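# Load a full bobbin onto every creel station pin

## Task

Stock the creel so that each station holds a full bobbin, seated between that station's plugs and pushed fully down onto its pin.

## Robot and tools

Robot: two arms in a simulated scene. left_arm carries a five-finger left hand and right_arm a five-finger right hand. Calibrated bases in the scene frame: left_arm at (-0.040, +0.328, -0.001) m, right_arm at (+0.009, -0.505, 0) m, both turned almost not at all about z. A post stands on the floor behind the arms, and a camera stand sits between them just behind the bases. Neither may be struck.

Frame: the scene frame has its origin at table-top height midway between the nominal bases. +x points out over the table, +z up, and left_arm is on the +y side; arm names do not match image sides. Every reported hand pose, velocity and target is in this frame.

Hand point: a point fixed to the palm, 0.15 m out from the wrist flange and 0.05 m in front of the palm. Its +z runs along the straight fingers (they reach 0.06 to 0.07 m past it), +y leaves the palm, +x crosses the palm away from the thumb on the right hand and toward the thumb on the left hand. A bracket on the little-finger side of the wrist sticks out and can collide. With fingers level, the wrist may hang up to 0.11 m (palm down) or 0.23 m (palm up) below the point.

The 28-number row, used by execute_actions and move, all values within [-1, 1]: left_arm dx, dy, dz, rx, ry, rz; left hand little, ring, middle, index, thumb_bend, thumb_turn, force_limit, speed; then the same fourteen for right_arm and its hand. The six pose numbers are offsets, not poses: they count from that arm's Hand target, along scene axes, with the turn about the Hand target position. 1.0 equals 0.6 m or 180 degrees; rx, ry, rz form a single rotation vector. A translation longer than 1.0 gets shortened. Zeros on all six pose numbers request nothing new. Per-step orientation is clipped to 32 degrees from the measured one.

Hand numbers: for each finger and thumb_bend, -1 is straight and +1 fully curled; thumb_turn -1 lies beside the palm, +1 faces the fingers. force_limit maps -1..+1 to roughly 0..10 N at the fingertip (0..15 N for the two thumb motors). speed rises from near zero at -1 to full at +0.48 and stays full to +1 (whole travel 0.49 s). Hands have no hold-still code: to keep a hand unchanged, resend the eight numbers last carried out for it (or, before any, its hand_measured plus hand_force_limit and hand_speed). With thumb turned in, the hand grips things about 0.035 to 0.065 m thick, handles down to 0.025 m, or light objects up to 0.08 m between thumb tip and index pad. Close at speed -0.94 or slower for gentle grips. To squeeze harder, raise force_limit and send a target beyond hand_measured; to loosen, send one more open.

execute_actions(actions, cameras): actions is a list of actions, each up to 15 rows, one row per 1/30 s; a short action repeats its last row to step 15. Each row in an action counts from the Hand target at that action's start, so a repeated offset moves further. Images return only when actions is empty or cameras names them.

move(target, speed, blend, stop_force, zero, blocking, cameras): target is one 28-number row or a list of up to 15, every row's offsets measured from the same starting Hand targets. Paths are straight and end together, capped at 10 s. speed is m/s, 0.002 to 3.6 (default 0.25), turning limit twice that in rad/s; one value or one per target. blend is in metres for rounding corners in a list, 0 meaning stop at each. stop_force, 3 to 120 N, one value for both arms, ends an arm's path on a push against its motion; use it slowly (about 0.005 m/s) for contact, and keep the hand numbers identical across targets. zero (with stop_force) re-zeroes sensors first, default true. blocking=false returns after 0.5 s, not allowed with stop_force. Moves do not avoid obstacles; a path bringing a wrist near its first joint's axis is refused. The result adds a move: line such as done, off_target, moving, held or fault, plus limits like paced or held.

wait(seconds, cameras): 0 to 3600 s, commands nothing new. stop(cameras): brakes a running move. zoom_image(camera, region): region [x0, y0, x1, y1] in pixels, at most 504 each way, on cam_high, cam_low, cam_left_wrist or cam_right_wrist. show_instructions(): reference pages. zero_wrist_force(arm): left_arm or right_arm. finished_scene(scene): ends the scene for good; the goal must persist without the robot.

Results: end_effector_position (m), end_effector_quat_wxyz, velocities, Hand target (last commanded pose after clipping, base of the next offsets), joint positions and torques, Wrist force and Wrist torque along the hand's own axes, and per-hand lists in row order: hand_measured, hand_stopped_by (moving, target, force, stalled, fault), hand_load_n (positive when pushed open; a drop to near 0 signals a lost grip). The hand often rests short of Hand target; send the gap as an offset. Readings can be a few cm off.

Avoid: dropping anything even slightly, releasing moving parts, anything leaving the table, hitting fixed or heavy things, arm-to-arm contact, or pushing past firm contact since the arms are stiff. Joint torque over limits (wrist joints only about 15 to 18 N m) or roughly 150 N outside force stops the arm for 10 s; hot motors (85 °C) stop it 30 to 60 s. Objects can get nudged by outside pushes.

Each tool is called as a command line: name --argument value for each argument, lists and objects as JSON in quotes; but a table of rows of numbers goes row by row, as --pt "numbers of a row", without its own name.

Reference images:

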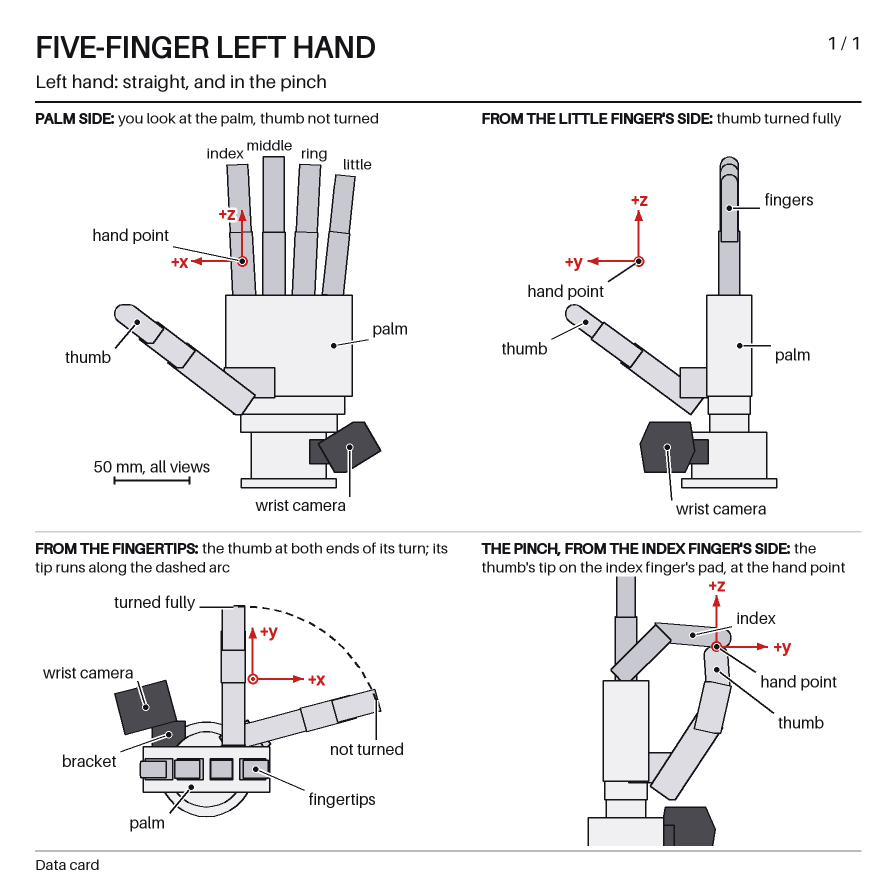

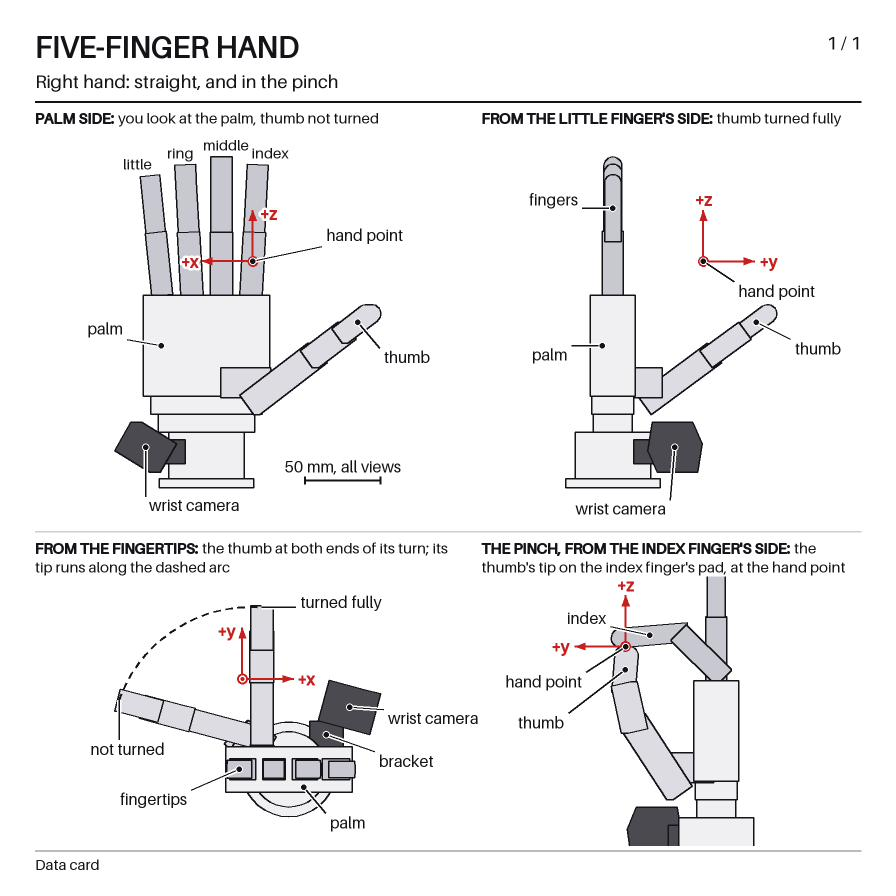

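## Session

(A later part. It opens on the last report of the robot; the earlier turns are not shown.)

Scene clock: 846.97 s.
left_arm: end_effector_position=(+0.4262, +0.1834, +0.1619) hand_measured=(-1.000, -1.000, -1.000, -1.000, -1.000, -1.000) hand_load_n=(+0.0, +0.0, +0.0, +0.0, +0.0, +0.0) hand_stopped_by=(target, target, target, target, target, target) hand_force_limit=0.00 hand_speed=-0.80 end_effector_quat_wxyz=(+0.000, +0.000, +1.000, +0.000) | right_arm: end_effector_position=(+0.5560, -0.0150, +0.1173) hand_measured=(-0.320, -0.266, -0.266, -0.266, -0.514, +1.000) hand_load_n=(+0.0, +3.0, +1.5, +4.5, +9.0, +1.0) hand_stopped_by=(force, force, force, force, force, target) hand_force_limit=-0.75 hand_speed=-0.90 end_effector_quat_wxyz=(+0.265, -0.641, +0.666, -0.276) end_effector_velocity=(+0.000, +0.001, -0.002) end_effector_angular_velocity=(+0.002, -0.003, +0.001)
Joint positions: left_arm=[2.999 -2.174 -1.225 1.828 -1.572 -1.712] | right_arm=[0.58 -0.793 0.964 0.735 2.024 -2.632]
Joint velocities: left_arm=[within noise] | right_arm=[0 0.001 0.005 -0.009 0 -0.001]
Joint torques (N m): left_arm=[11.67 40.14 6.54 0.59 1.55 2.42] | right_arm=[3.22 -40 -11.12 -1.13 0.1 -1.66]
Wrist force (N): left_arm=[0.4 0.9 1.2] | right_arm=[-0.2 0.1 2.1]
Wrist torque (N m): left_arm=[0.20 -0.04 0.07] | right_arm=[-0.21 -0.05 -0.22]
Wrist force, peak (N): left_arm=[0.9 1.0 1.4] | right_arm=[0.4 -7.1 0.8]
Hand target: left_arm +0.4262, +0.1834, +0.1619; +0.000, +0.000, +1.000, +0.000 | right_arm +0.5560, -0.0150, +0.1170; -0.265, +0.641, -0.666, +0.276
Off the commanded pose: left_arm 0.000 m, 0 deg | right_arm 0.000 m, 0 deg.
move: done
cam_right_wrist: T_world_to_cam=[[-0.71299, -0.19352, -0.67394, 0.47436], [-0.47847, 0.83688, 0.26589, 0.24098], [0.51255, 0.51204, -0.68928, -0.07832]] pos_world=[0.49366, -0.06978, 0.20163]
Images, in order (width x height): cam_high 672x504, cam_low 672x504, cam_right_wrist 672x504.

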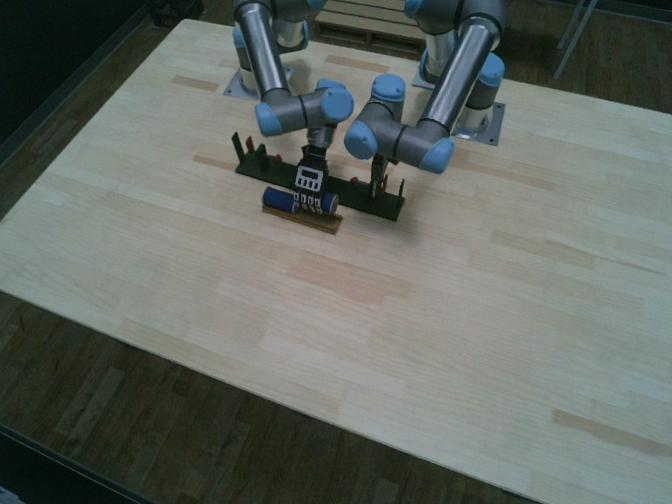

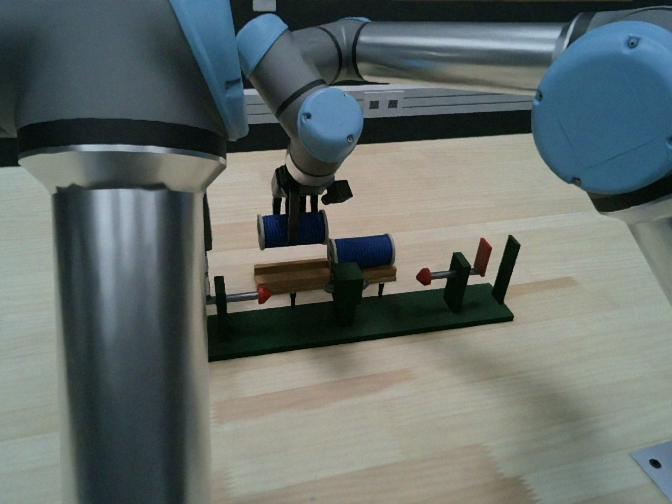

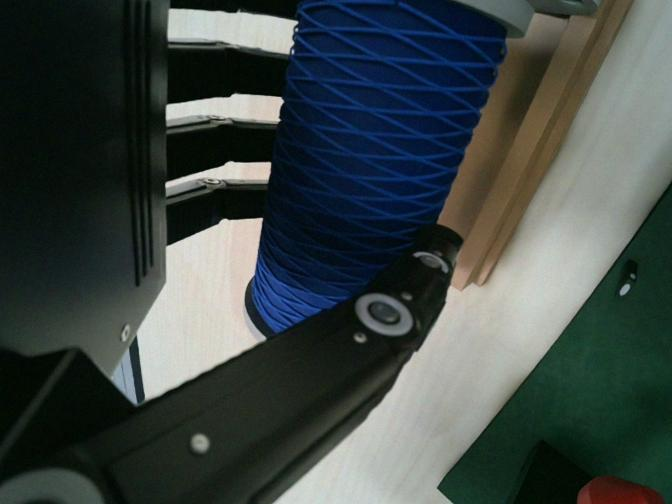

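move --pt "0 0 0 0 0 0 -1 -1 -1 -1 -1 -1 0 -0.8 0.011 0 0.1178 0.007 0.1832 0 0.1 0.1 0.1 0.1 0.1 1 -0.75 -0.9" --pt "0 0 0 0 0 0 -1 -1 -1 -1 -1 -1 0 -0.8 -0.2012 0.0662 0.0843 0.007 0.1832 0 0.1 0.1 0.1 0.1 0.1 1 -0.75 -0.9" --cameras '["all"]' --speed 0.1 --blend '[0.02,0]'

zoom_image --camera "cam_low" --region '[200, 180, 400, 340]'

zoom_image --camera "cam_high" --region '[250, 100, 410, 230]'

Scene clock: 904.57 s.
left_arm: end_effector_position=(+0.4262, +0.1834, +0.1619) hand_measured=(-1.000, -1.000, -1.000, -1.000, -1.000, -1.000) hand_load_n=(+0.0, +0.0, +0.0, +0.0, +0.0, +0.0) hand_stopped_by=(target, target, target, target, target, target) hand_force_limit=0.00 hand_speed=-0.80 end_effector_quat_wxyz=(+0.000, +0.000, +1.000, +0.000) | right_arm: end_effector_position=(+0.4999, +0.0035, +0.1774) hand_measured=(-0.320, -0.266, -0.266, -0.266, -0.514, +1.000) hand_load_n=(+0.5, +2.5, +2.0, +5.0, +8.5, +1.0) hand_stopped_by=(force, force, force, force, force, target) hand_force_limit=-0.75 hand_speed=-0.90 end_effector_quat_wxyz=(+0.092, -0.686, +0.718, -0.075)
Joint positions: left_arm=[2.999 -2.174 -1.225 1.828 -1.572 -1.712] | right_arm=[0.518 -0.383 0.035 1.708 1.682 -2.54]
Joint torques (N m): left_arm=[11.63 38.24 7.09 0.62 1.6 2.41] | right_arm=[7.55 -68.17 -7.94 4.38 -1.29 0.95]
Wrist force (N): left_arm=[0.5 0.9 1.3] | right_arm=[0.0 -1.9 2.7]
Wrist torque (N m): left_arm=[0.19 -0.06 0.07] | right_arm=[-0.37 -0.07 -0.23]
Wrist force, peak (N): left_arm=[0.1 1.1 1.9] | right_arm=[0.4 -2.9 2.8]
Hand target: left_arm +0.4262, +0.1834, +0.1619; +0.000, +0.000, +1.000, +0.000 | right_arm +0.4998, +0.0035, +0.1775; -0.092, +0.686, -0.718, +0.075 (not the last commanded pose)
Off the commanded pose: left_arm 0.000 m, 0 deg | right_arm 0.069 m, 2 deg.
elbow stopped short (right arm): the move would have taken joint 3 (elbow) straighter than the controller allows.
move: held (right_arm; a check stopped the path); path passed 1 of 2 targets; limits=held
pose unreachable (right arm): on one or more control steps of this call, first in action 0 (counted from 0), this arm could not follow its commanded pose, so it was not sent that pose on those steps. It may still have moved: this result reports where it is.
cause: moving toward the commanded pose would bring a part of the arm too close to another arm (a part of this arm just beyond joint 4 (wrist 1) and a part of the left arm just beyond its joint 4 (wrist 1), 12 mm apart when this arm was first held).
cam_left_wrist: T_world_to_cam=[[-0.29823, -0.95445, -0.00896, 0.30616], [-0.82711, 0.25373, 0.5015, 0.22347], [-0.47639, 0.15697, -0.86511, 0.42856]] pos_world=[0.4803, 0.16825, 0.26142]
cam_right_wrist: T_world_to_cam=[[-0.96136, -0.17424, -0.21315, 0.52083], [-0.26235, 0.81451, 0.51744, 0.03006], [0.08345, 0.55336, -0.82875, 0.22156]] pos_world=[0.4901, -0.05634, 0.27908]

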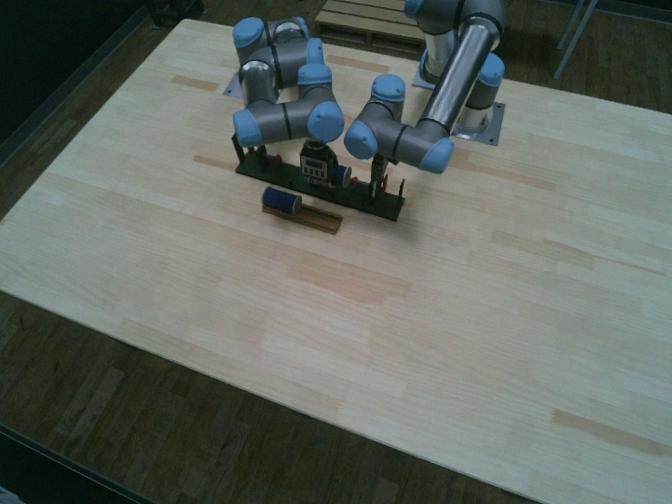

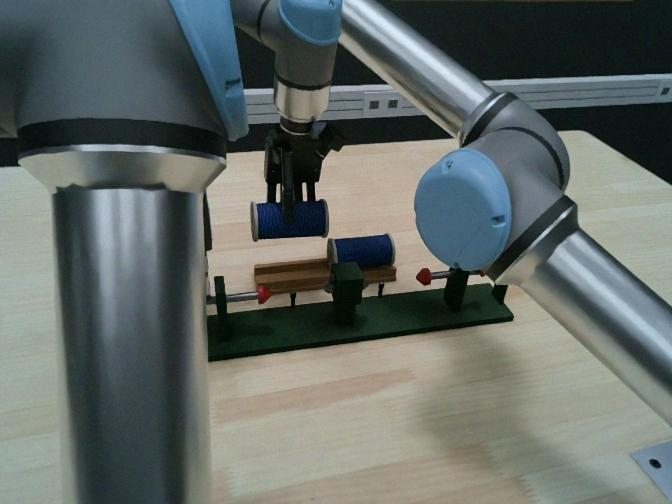

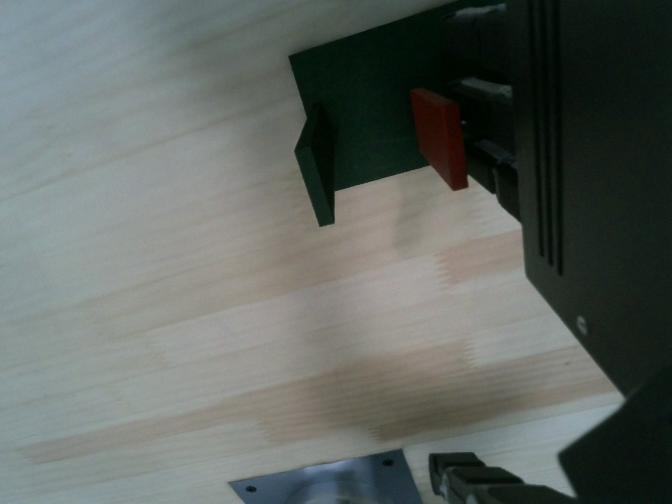

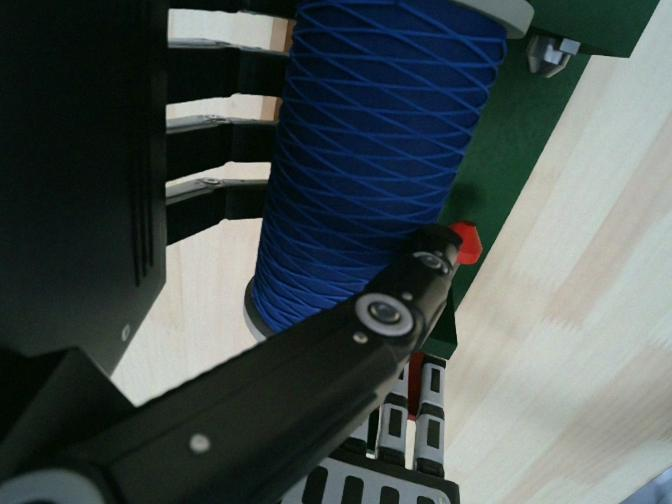

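Scaled by 2.520 from the camera's image (finer frame: 960x720).

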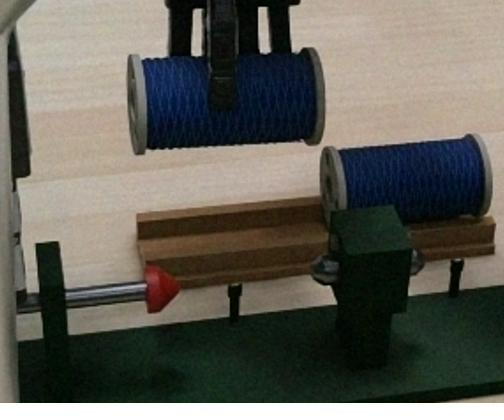

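Scaled by 3.150 from the camera's image (finer frame: 960x720).

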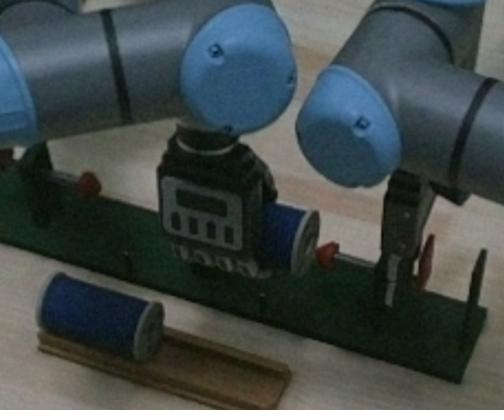

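move --pt "0 0 0.12 0 0 0 -1 -1 -1 -1 -1 -1 0 -0.8 0.0937 -0.0308 -0.1 -0.0066 -0.1737 0 0.1 0.1 0.1 0.1 0.1 1 -0.75 -0.9" --pt "0 -0.0162 0.1135 -0.2222 0 0 -0.5 -0.5 -0.5 -0.5 -1 -1 0 -0.5 0.0937 -0.0308 -0.1 -0.0066 -0.1737 0 0.1 0.1 0.1 0.1 0.1 1 -0.75 -0.9" --pt "0 -0.0162 0.045 -0.2222 0 0 -0.5 -0.5 -0.5 -0.5 -1 -1 0 -0.5 0.0937 -0.0308 -0.1 -0.0066 -0.1737 0 0.1 0.1 0.1 0.1 0.1 1 -0.75 -0.9" --cameras '["all"]' --speed 0.12

zoom_image --camera "cam_left_wrist" --region '[250, 0, 570, 300]'

zoom_image --camera "cam_low" --region '[150, 180, 350, 360]'

Scene clock: 957.87 s.
left_arm: end_effector_position=(+0.4262, +0.1834, +0.1656) hand_measured=(-1.000, -1.000, -1.000, -1.000, -1.000, -1.000) hand_load_n=(+0.0, +0.0, +0.0, -0.5, +0.0, +0.0) hand_stopped_by=(target, target, target, target, target, target) hand_force_limit=0.00 hand_speed=-0.80 end_effector_quat_wxyz=(+0.000, +0.000, +1.000, +0.000) | right_arm: end_effector_position=(+0.5021, +0.0032, +0.1756) hand_measured=(-0.320, -0.266, -0.266, -0.266, -0.514, +1.000) hand_load_n=(+0.5, +3.0, +2.5, +5.0, +8.5, +1.0) hand_stopped_by=(force, force, force, force, force, target) hand_force_limit=-0.75 hand_speed=-0.90 end_effector_quat_wxyz=(+0.094, -0.686, +0.717, -0.082)
Joint positions: left_arm=[2.999 -2.171 -1.219 1.82 -1.572 -1.712] | right_arm=[0.521 -0.394 0.062 1.686 1.695 -2.54]
Joint torques (N m): left_arm=[11.08 33.51 3.55 -1.76 1.58 2.36] | right_arm=[-5.47 -47.63 -18.01 4.85 1.86 1.59]
Wrist force (N): left_arm=[0.6 0.9 1.4] | right_arm=[-0.1 -1.9 2.7]
Wrist torque (N m): left_arm=[0.19 -0.08 0.08] | right_arm=[-0.37 -0.05 -0.24]
Wrist force, peak (N): left_arm=[0.7 1.1 1.6] | right_arm=[0.0 -2.2 3.6]
Hand target: left_arm +0.4261, +0.1834, +0.1656; +0.000, +0.000, +1.000, +0.000 (not the last commanded pose) | right_arm +0.5022, +0.0032, +0.1755; -0.094, +0.686, -0.717, +0.082 (not the last commanded pose)
Off the commanded pose: left_arm 0.025 m, 40 deg | right_arm 0.081 m, 30 deg.
move: held (left_arm, right_arm; a check stopped the path); path passed 0 of 3 targets; target 2's new numbers were not sent; limits=held
pose unreachable (left arm): on one or more control steps of this call, first in action 0 (counted from 0), this arm could not follow its commanded pose, so it was not sent that pose on those steps. It may still have moved: this result reports where it is.
cause: moving toward the commanded pose would bring a part of the arm too close to another arm (a part of this arm just beyond joint 4 (wrist 1) and a part of the right arm just beyond its joint 4 (wrist 1), at the place that arm was heading or pushing toward when its own hold began).
pose unreachable (right arm): on one or more control steps of this call, first in action 0 (counted from 0), this arm could not follow its commanded pose, so it was not sent that pose on those steps. It may still have moved: this result reports where it is.
cause: moving toward the commanded pose would bring a part of the arm too close to another arm (a part of this arm just beyond joint 4 (wrist 1) and a part of the left arm just beyond its joint 4 (wrist 1), along the way the arms are being sent, or toward where that arm still pushes).
cam_left_wrist: T_world_to_cam=[[-0.29823, -0.95445, -0.00896, 0.30619], [-0.82711, 0.25373, 0.5015, 0.22167], [-0.47639, 0.15697, -0.86511, 0.43167]] pos_world=[0.4803, 0.16825, 0.26502]
cam_right_wrist: T_world_to_cam=[[-0.95832, -0.17638, -0.22478, 0.52303], [-0.26972, 0.81796, 0.50812, 0.03719], [0.09424, 0.54756, -0.83144, 0.21506]] pos_world=[0.49099, -0.05593, 0.27748]

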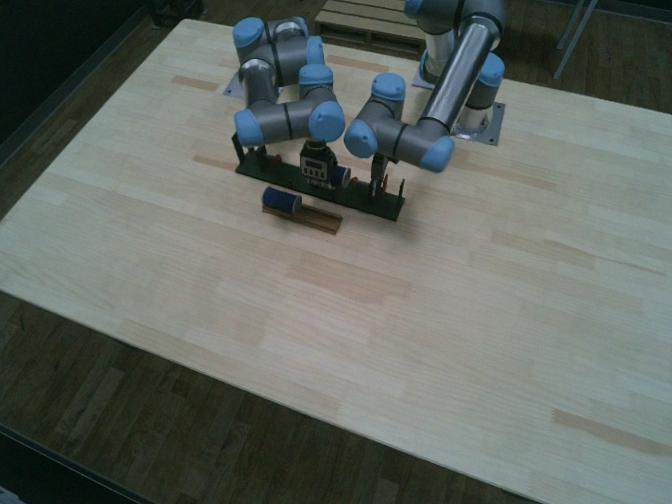

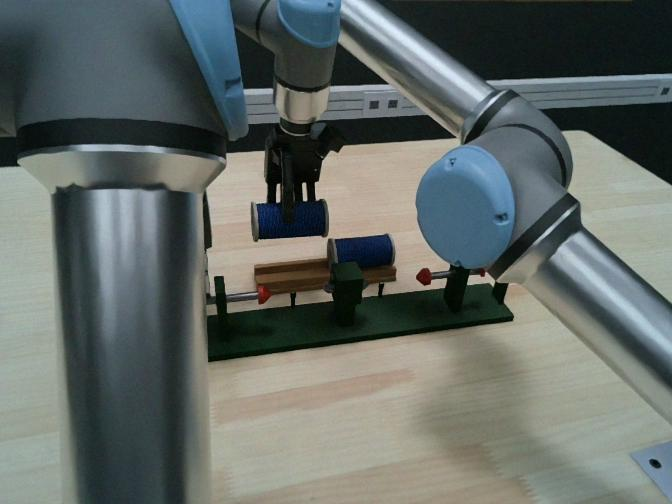

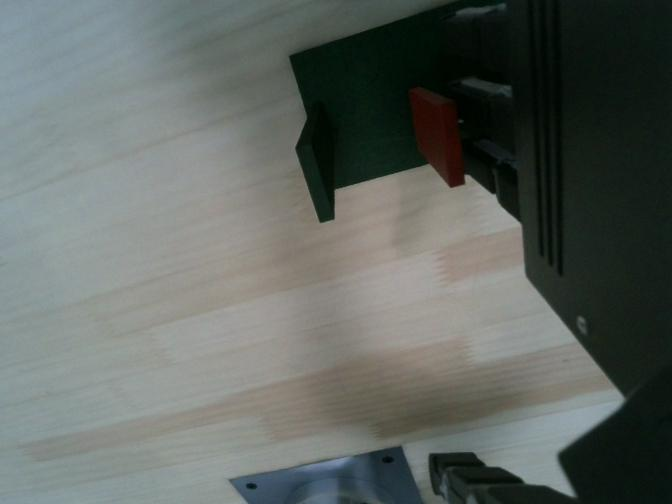

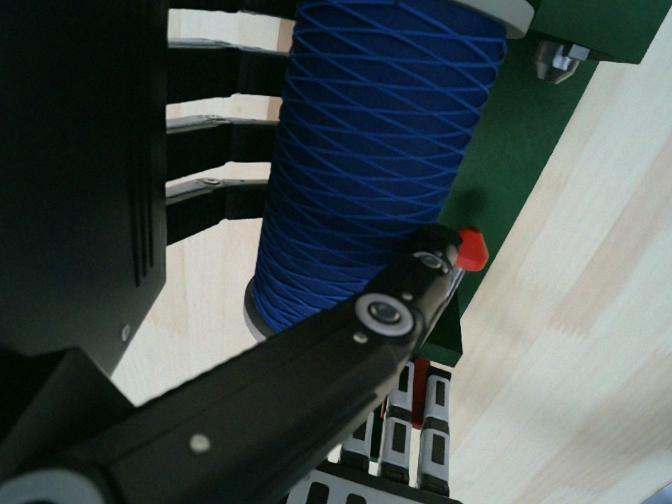

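Scaled by 1.575 from the camera's image (finer frame: 960x720).

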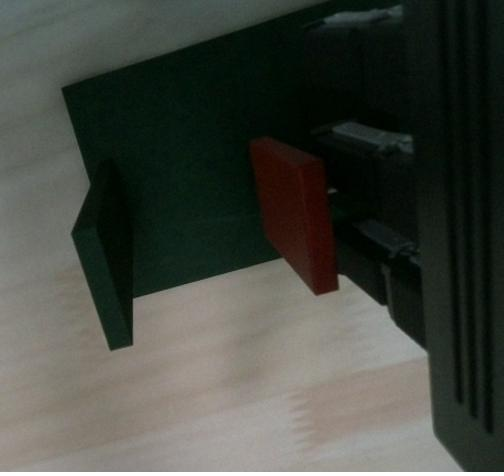

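Scaled by 2.520 from the camera's image (finer frame: 960x720).

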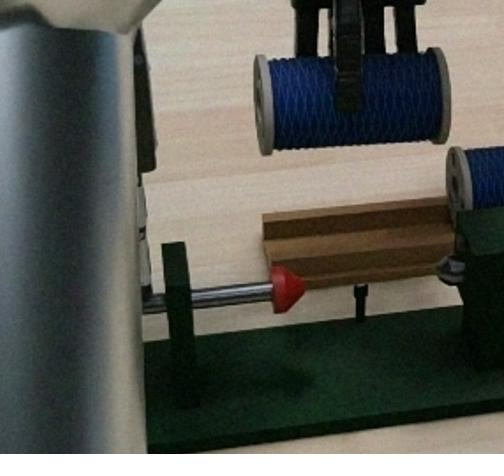

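move --target '[0,0,0,0,0,0, -1,-1,-1,-1,-1,-1, 0, -0.8, 0.06,-0.08,0,0,0,0, 0.1,0.1,0.1,0.1,0.1,1, -0.75, -0.9]' --cameras '["cam_right_wrist"]' --speed 0.1

Scene clock: 963.80 s.
left_arm: end_effector_position=(+0.4261, +0.1834, +0.1656) hand_measured=(-1.000, -1.000, -1.000, -1.000, -1.000, -1.000) hand_load_n=(+0.0, +0.0, +0.0, +0.0, +0.0, +0.0) hand_stopped_by=(target, target, target, target, target, target) hand_force_limit=0.00 hand_speed=-0.80 end_effector_quat_wxyz=(+0.000, +0.000, +1.000, +0.000) | right_arm: end_effector_position=(+0.5381, -0.0447, +0.1756) hand_measured=(-0.320, -0.266, -0.266, -0.266, -0.514, +1.000) hand_load_n=(+0.5, +3.0, +2.0, +5.0, +8.5, +1.0) hand_stopped_by=(force, force, force, force, force, target) hand_force_limit=-0.75 hand_speed=-0.90 end_effector_quat_wxyz=(+0.094, -0.686, +0.717, -0.082)
Joint positions: left_arm=[2.999 -2.171 -1.219 1.82 -1.572 -1.712] | right_arm=[0.431 -0.472 0.217 1.598 1.675 -2.628]
Joint torques (N m): left_arm=[9.4 32.91 4.8 -4.8 1.58 2] | right_arm=[7.75 -55.11 -23.34 2.2 1.32 1.53]
Wrist force (N): left_arm=[0.3 1.0 0.9] | right_arm=[-0.1 -1.6 2.7]
Wrist torque (N m): left_arm=[0.23 -0.04 0.06] | right_arm=[-0.34 -0.08 -0.03]
Wrist force, peak (N): left_arm=[0.2 0.9 1.8] | right_arm=[1.0 -2.7 2.7]
Hand target: left_arm +0.4261, +0.1834, +0.1656; +0.000, +0.000, +1.000, +0.000 | right_arm +0.5382, -0.0448, +0.1755; -0.094, +0.686, -0.717, +0.082
Off the commanded pose: left_arm 0.000 m, 0 deg | right_arm 0.000 m, 0 deg.
move: done
cam_right_wrist: T_world_to_cam=[[-0.95835, -0.1763, -0.22467, 0.54907], [-0.26962, 0.8179, 0.50828, 0.08597], [0.09414, 0.54768, -0.83137, 0.23794]] pos_world=[0.52699, -0.10383, 0.27748]

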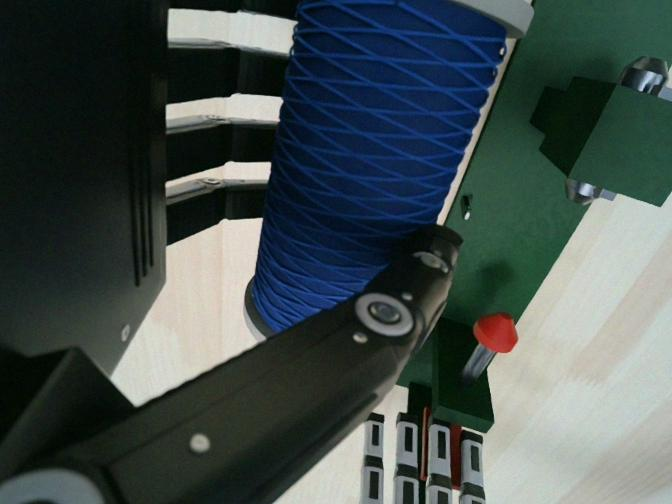

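move --pt "0 0.0 0.11 0 0 0 -1 -1 -1 -1 -1 -1 0 -0.8 0 0 0 0 0 0 0.1 0.1 0.1 0.1 0.1 1 -0.75 -0.9" --pt "0 0.05 0.13 -0.2222 0 0 -0.5 -0.5 -0.5 -0.5 -1 -1 0 -0.5 0 0 0 0 0 0 0.1 0.1 0.1 0.1 0.1 1 -0.75 -0.9" --pt "0 -0.0162 0.04 -0.2222 0 0 -0.5 -0.5 -0.5 -0.5 -1 -1 0 -0.5 0 0 0 0 0 0 0.1 0.1 0.1 0.1 0.1 1 -0.75 -0.9" --cameras '["all"]' --speed 0.12

zoom_image --camera "cam_left_wrist" --region '[250, 0, 570, 300]'

zoom_image --camera "cam_low" --region '[150, 180, 350, 360]'

Scene clock: 978.53 s.
left_arm: end_effector_position=(+0.4261, +0.1736, +0.1896) hand_measured=(-0.500, -0.500, -0.500, -0.500, -1.000, -1.000) hand_load_n=(+0.0, +0.0, +0.0, +0.0, +0.0, -0.5) hand_stopped_by=(target, target, target, target, target, target) hand_force_limit=0.00 hand_speed=-0.50 end_effector_quat_wxyz=(+0.000, +0.000, +0.940, -0.342) | right_arm: end_effector_position=(+0.5382, -0.0448, +0.1755) hand_measured=(-0.320, -0.266, -0.266, -0.266, -0.514, +1.000) hand_load_n=(+0.5, +3.0, +2.0, +5.0, +8.5, +1.0) hand_stopped_by=(force, force, force, force, force, target) hand_force_limit=-0.75 hand_speed=-0.90 end_effector_quat_wxyz=(+0.094, -0.686, +0.717, -0.082)
Joint positions: left_arm=[3.33 -2.082 -1.393 1.746 -0.888 -1.325] | right_arm=[0.431 -0.472 0.217 1.598 1.675 -2.628]
Joint torques (N m): left_arm=[6.95 40.33 29.51 -2.72 -1.11 1.3] | right_arm=[-2.35 -43.42 -23.91 4.74 2.34 -1.7]
Wrist force (N): left_arm=[0.2 1.5 0.9] | right_arm=[0.1 -1.8 2.8]
Wrist torque (N m): left_arm=[0.21 -0.05 -0.04] | right_arm=[-0.35 -0.10 -0.02]
Wrist force, peak (N): left_arm=[0.4 0.7 2.7] | right_arm=[-0.1 -1.9 3.1]
Hand target: left_arm +0.4261, +0.1737, +0.1896; +0.000, +0.000, +0.940, -0.342 | right_arm +0.5382, -0.0448, +0.1755; -0.094, +0.686, -0.717, +0.082
Off the commanded pose: left_arm 0.000 m, 0 deg | right_arm 0.000 m, 0 deg.
move: done
cam_left_wrist: T_world_to_cam=[[-0.2982, -0.73679, 0.60681, 0.14253], [-0.82694, 0.51692, 0.22127, 0.21934], [-0.4767, -0.43582, -0.76343, 0.53768]] pos_world=[0.4802, 0.22596, 0.27546]
cam_right_wrist: T_world_to_cam=[[-0.95834, -0.17635, -0.22469, 0.54905], [-0.26963, 0.81809, 0.50796, 0.08617], [0.09424, 0.54738, -0.83156, 0.23796]] pos_world=[0.52699, -0.10393, 0.27748]

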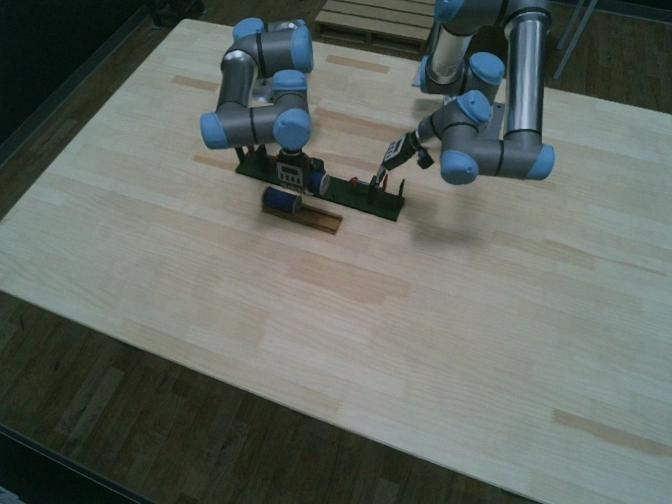

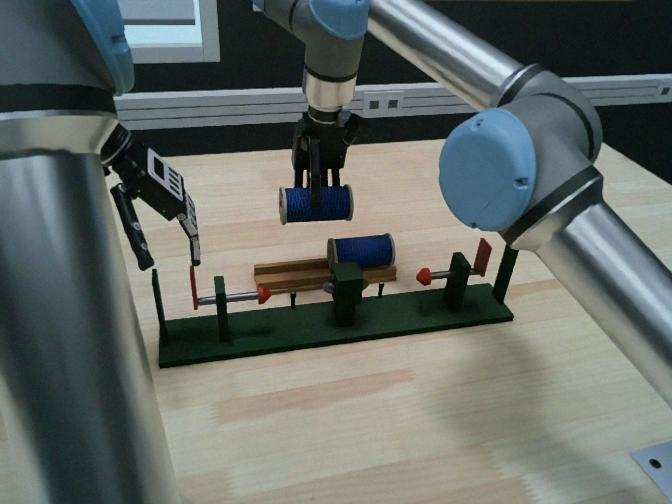

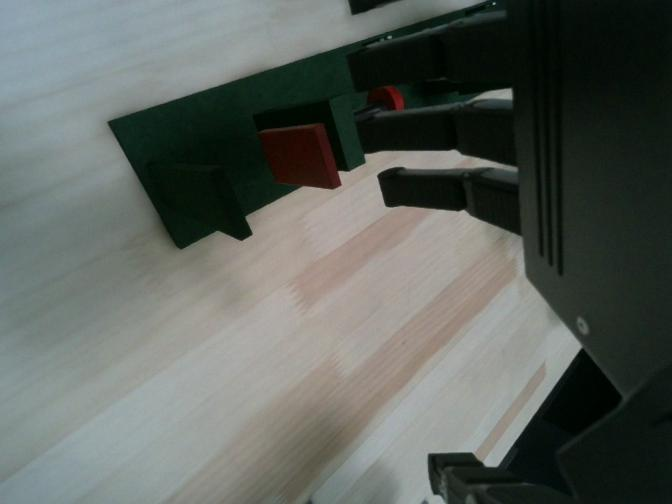

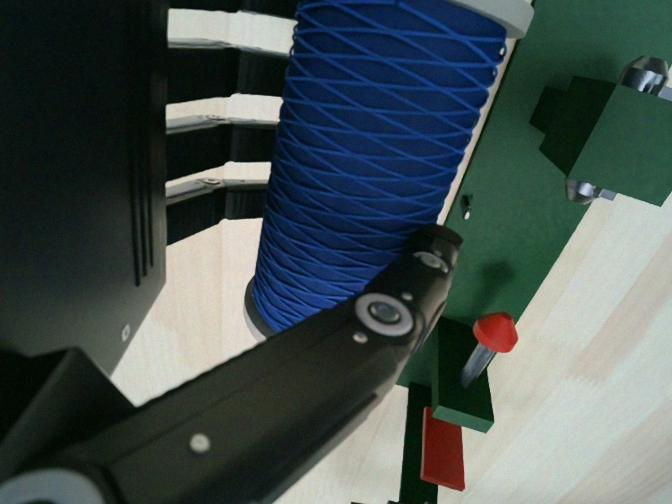

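Scaled by 1.575 from the camera's image (finer frame: 960x720).

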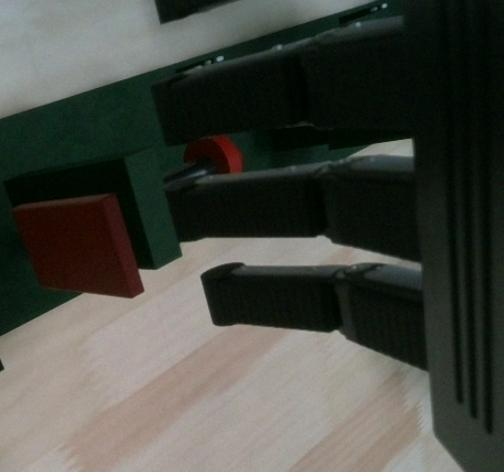

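Scaled by 2.520 from the camera's image (finer frame: 960x720).

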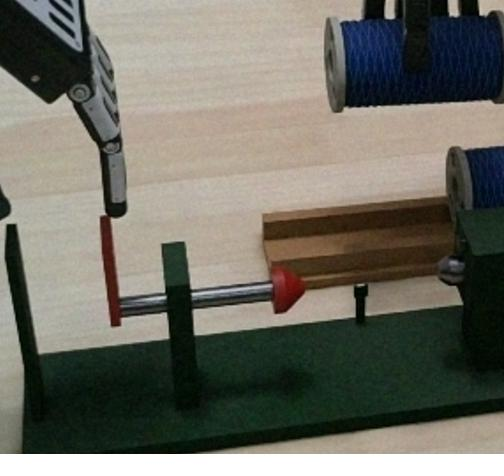

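move --pt "0 -0.02 0 0 0 0 -0.5 -0.5 -0.5 -0.5 -1 -1 0 -0.5 0 0 0 0 0 0 0.1 0.1 0.1 0.1 0.1 1 -0.75 -0.9" --pt "0 -0.02 -0.055 0 0 0 -0.5 -0.5 -0.5 -0.5 -1 -1 0 -0.5 0 0 0 0 0 0 0.1 0.1 0.1 0.1 0.1 1 -0.75 -0.9" --cameras '["cam_low","cam_left_wrist"]' --speed 0.05 --stop_force 6

zoom_image --camera "cam_left_wrist" --region '[250, 0, 570, 300]'

zoom_image --camera "cam_low" --region '[150, 220, 310, 360]'

Scene clock: 1000.17 s.
left_arm: end_effector_position=(+0.4261, +0.1617, +0.1566) hand_measured=(-0.500, -0.500, -0.500, -0.500, -1.000, -1.000) hand_load_n=(+0.0, +0.0, +0.0, +0.0, +0.0, +0.0) hand_stopped_by=(target, target, target, target, target, target) hand_force_limit=0.00 hand_speed=-0.50 end_effector_quat_wxyz=(+0.000, +0.000, +0.940, -0.342) | right_arm: end_effector_position=(+0.5382, -0.0448, +0.1755) hand_measured=(-0.320, -0.266, -0.266, -0.266, -0.514, +1.000) hand_load_n=(+0.5, +3.0, +2.0, +5.5, +8.5, +1.0) hand_stopped_by=(force, force, force, force, force, target) hand_force_limit=-0.75 hand_speed=-0.90 end_effector_quat_wxyz=(+0.094, -0.686, +0.717, -0.082)
Joint positions: left_arm=[3.306 -2.111 -1.43 1.834 -0.885 -1.356] | right_arm=[0.431 -0.472 0.217 1.598 1.675 -2.628]
Joint torques (N m): left_arm=[11.08 43.12 28.95 -5.53 -0.34 -2.3] | right_arm=[4.92 -44.19 -22.13 4.75 1.84 -0.03]
Wrist force (N): left_arm=[0.4 1.5 0.5] | right_arm=[0.0 -1.7 2.8]
Wrist torque (N m): left_arm=[0.28 -0.10 -0.02] | right_arm=[-0.35 -0.08 -0.02]
Wrist force, peak (N): left_arm=[0.6 1.9 1.2] | right_arm=[0.1 -2.0 3.0]
Hand target: left_arm +0.4261, +0.1617, +0.1566; +0.000, +0.000, +0.940, -0.342 | right_arm +0.5382, -0.0448, +0.1755; -0.094, +0.686, -0.717, +0.082
Off the commanded pose: left_arm 0.000 m, 0 deg | right_arm 0.000 m, 0 deg.
move: done
cam_left_wrist: T_world_to_cam=[[-0.29828, -0.73692, 0.60661, 0.15386], [-0.82703, 0.51682, 0.22118, 0.23302], [-0.4765, -0.43571, -0.76361, 0.50723]] pos_world=[0.4803, 0.21396, 0.24246]

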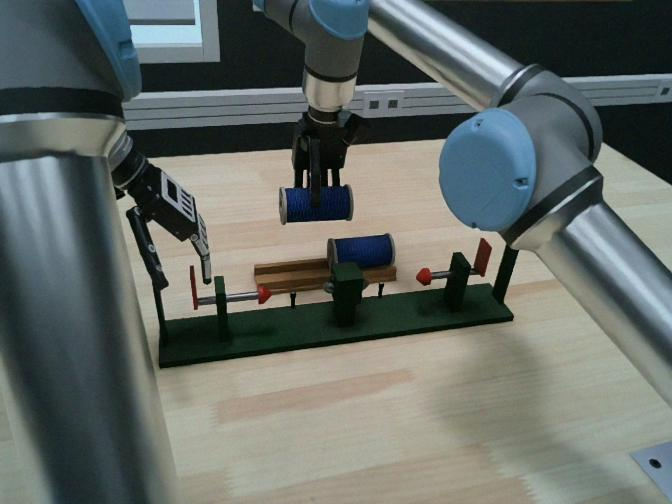

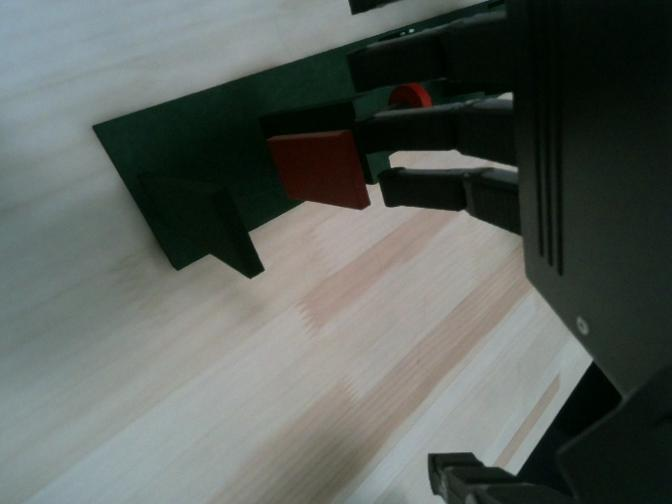

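Scaled by 1.575 from the camera's image (finer frame: 960x720).

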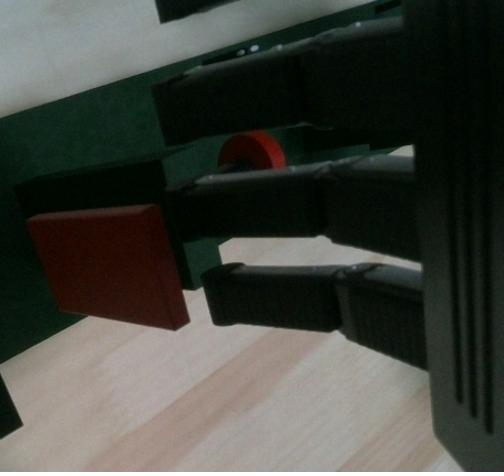

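Scaled by 3.150 from the camera's image (finer frame: 960x720).

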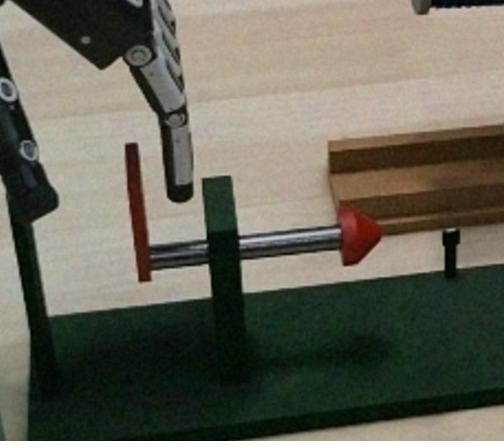

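move --target '[0,0,-0.025,0,0,0, -0.5,-0.5,-0.5,-0.5,-1,-1, 0, -0.5, 0,0,0,0,0,0, 0.1,0.1,0.1,0.1,0.1,1, -0.75, -0.9]' --cameras '["cam_low"]' --speed 0.04 --stop_force 6

zoom_image --camera "cam_low" --region '[150, 220, 310, 360]'

Scene clock: 1014.90 s.
left_arm: end_effector_position=(+0.4261, +0.1617, +0.1416) hand_measured=(-0.500, -0.500, -0.500, -0.500, -1.000, -1.000) hand_load_n=(+0.0, +0.0, +0.0, +0.0, +0.0, +0.0) hand_stopped_by=(target, target, target, target, target, target) hand_force_limit=0.00 hand_speed=-0.50 end_effector_quat_wxyz=(+0.000, +0.000, +0.940, -0.342) | right_arm: end_effector_position=(+0.5382, -0.0448, +0.1755) hand_measured=(-0.320, -0.266, -0.266, -0.266, -0.514, +1.000) hand_load_n=(+0.5, +2.5, +2.0, +5.0, +8.5, +1.0) hand_stopped_by=(force, force, force, force, force, target) hand_force_limit=-0.75 hand_speed=-0.90 end_effector_quat_wxyz=(+0.094, -0.686, +0.717, -0.082)
Joint positions: left_arm=[3.306 -2.126 -1.449 1.867 -0.885 -1.356] | right_arm=[0.431 -0.472 0.217 1.598 1.675 -2.628]
Joint torques (N m): left_arm=[8.82 43.8 28.36 -5.55 2.99 -1.37] | right_arm=[4.85 -45.64 -21.34 4.83 1.91 0.74]
Wrist force (N): left_arm=[0.5 1.9 0.7] | right_arm=[0.2 -1.8 2.8]
Wrist torque (N m): left_arm=[0.31 -0.11 -0.05] | right_arm=[-0.35 -0.11 -0.01]
Wrist force, peak (N): left_arm=[0.5 2.1 1.2] | right_arm=[-0.1 -2.0 2.9]
Hand target: left_arm +0.4261, +0.1617, +0.1416; +0.000, +0.000, +0.940, -0.342 | right_arm +0.5382, -0.0448, +0.1755; -0.094, +0.686, -0.717, +0.082
Off the commanded pose: left_arm 0.000 m, 0 deg | right_arm 0.000 m, 0 deg.
move: done

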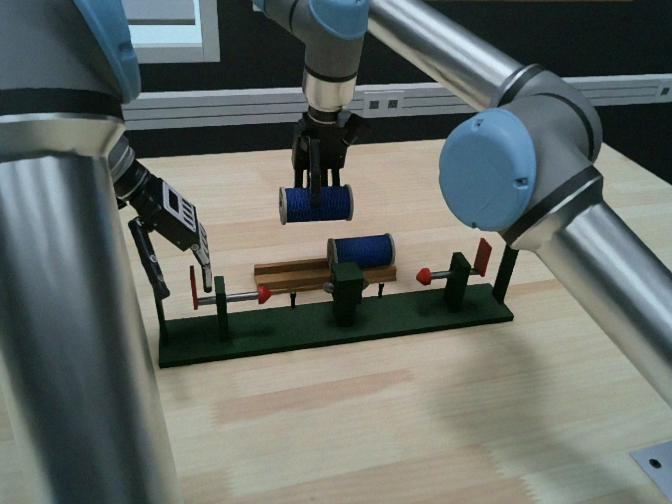

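Scaled by 3.150 from the camera's image (finer frame: 960x720).

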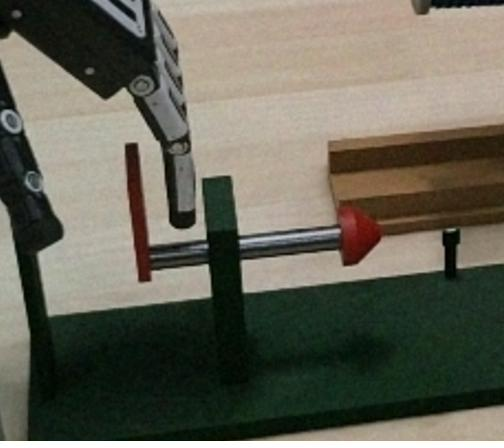

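move --target '[0,0,0,0,0,0, -0.5,-0.5,-0.5,-0.5,-1,-1, 0, -0.5, -0.1715,0.115,-0.0132,0.0005,0.0128,0, 0.1,0.1,0.1,0.1,0.1,1, -0.75, -0.9]' --cameras '["all"]' --speed 0.08

zoom_image --camera "cam_low" --region '[180, 200, 380, 340]'

zoom_image --camera "cam_right_wrist" --region '[420, 0, 620, 140]'

zoom_image --camera "cam_high" --region '[270, 110, 400, 220]'

Scene clock: 1047.33 s.
left_arm: end_effector_position=(+0.4261, +0.1617, +0.1416) hand_measured=(-0.500, -0.500, -0.500, -0.500, -1.000, -1.000) hand_load_n=(+0.0, +0.0, +0.0, +0.0, +0.0, +0.0) hand_stopped_by=(target, target, target, target, target, target) hand_force_limit=0.00 hand_speed=-0.50 end_effector_quat_wxyz=(+0.000, +0.000, +0.940, -0.342) | right_arm: end_effector_position=(+0.4353, +0.0242, +0.1677) hand_measured=(-0.320, -0.266, -0.266, -0.266, -0.514, +1.000) hand_load_n=(+0.5, +3.0, +2.0, +5.5, +8.5, +1.0) hand_stopped_by=(force, force, force, force, force, target) hand_force_limit=-0.75 hand_speed=-0.90 end_effector_quat_wxyz=(+0.080, -0.687, +0.719, -0.068)
Joint positions: left_arm=[3.306 -2.126 -1.449 1.867 -0.885 -1.356] | right_arm=[0.596 -0.608 0.515 1.488 1.686 -2.461]
Joint torques (N m): left_arm=[4.02 43.06 28.67 -2.91 3.19 -1.3] | right_arm=[-6.59 -42.09 -24.47 1.83 1.46 -2.05]
Wrist force (N): left_arm=[0.4 1.6 0.6] | right_arm=[0.2 -2.4 2.9]
Wrist torque (N m): left_arm=[0.26 -0.09 -0.04] | right_arm=[-0.42 -0.13 -0.23]
Wrist force, peak (N): left_arm=[0.6 2.0 1.4] | right_arm=[0.6 -2.8 2.9]
Hand target: left_arm +0.4261, +0.1617, +0.1416; +0.000, +0.000, +0.940, -0.342 | right_arm +0.4353, +0.0242, +0.1676; -0.080, +0.687, -0.719, +0.068
Off the commanded pose: left_arm 0.000 m, 0 deg | right_arm 0.000 m, 0 deg.
move: done
cam_left_wrist: T_world_to_cam=[[-0.29828, -0.73692, 0.60661, 0.16296], [-0.82703, 0.51682, 0.22118, 0.23633], [-0.4765, -0.43571, -0.76361, 0.49578]] pos_world=[0.4803, 0.21396, 0.22745]
cam_right_wrist: T_world_to_cam=[[-0.96657, -0.17597, -0.18649, 0.45808], [-0.24906, 0.81719, 0.51977, -0.00499], [0.06094, 0.54884, -0.8337, 0.21812]] pos_world=[0.42823, -0.03503, 0.26986]

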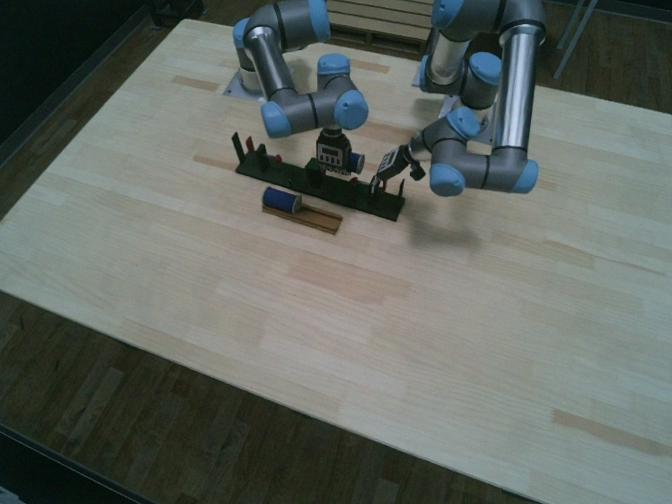

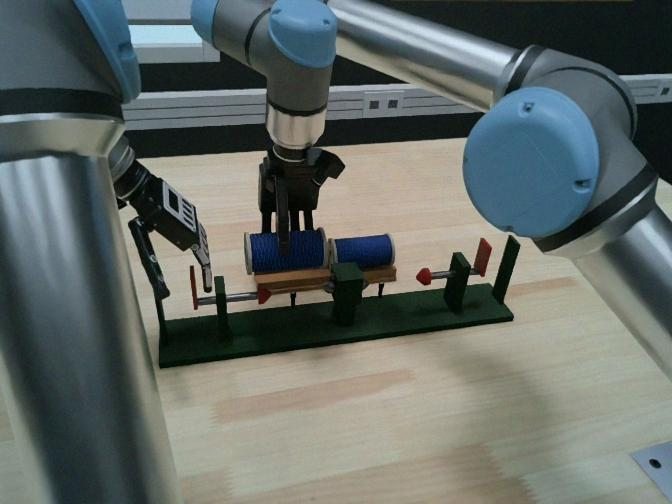

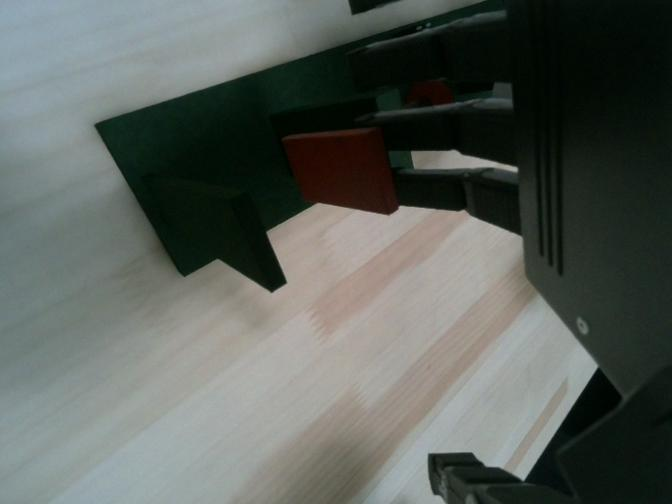

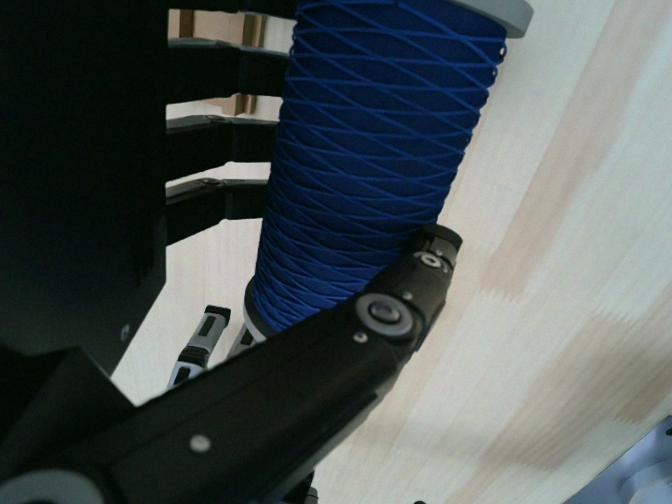

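Scaled by 2.520 from the camera's image (finer frame: 960x720).

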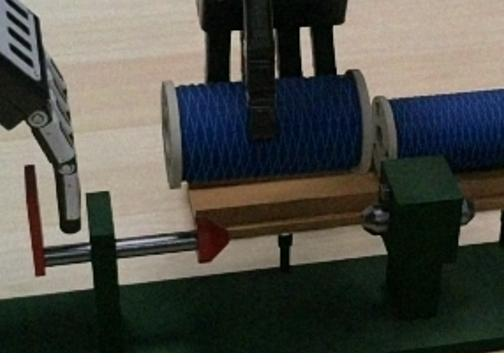

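Scaled by 2.520 from the camera's image (finer frame: 960x720).

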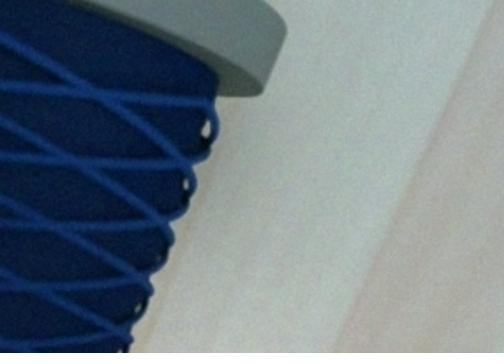

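Scaled by 3.877 from the camera's image (finer frame: 960x720).

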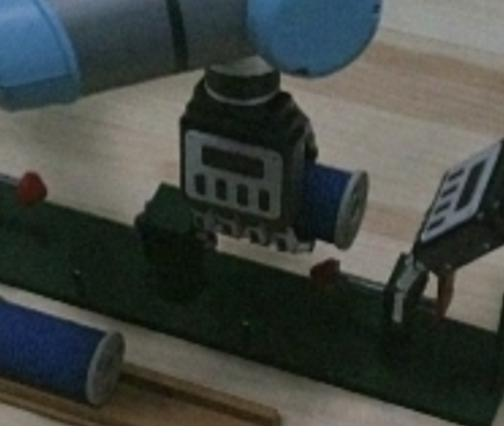

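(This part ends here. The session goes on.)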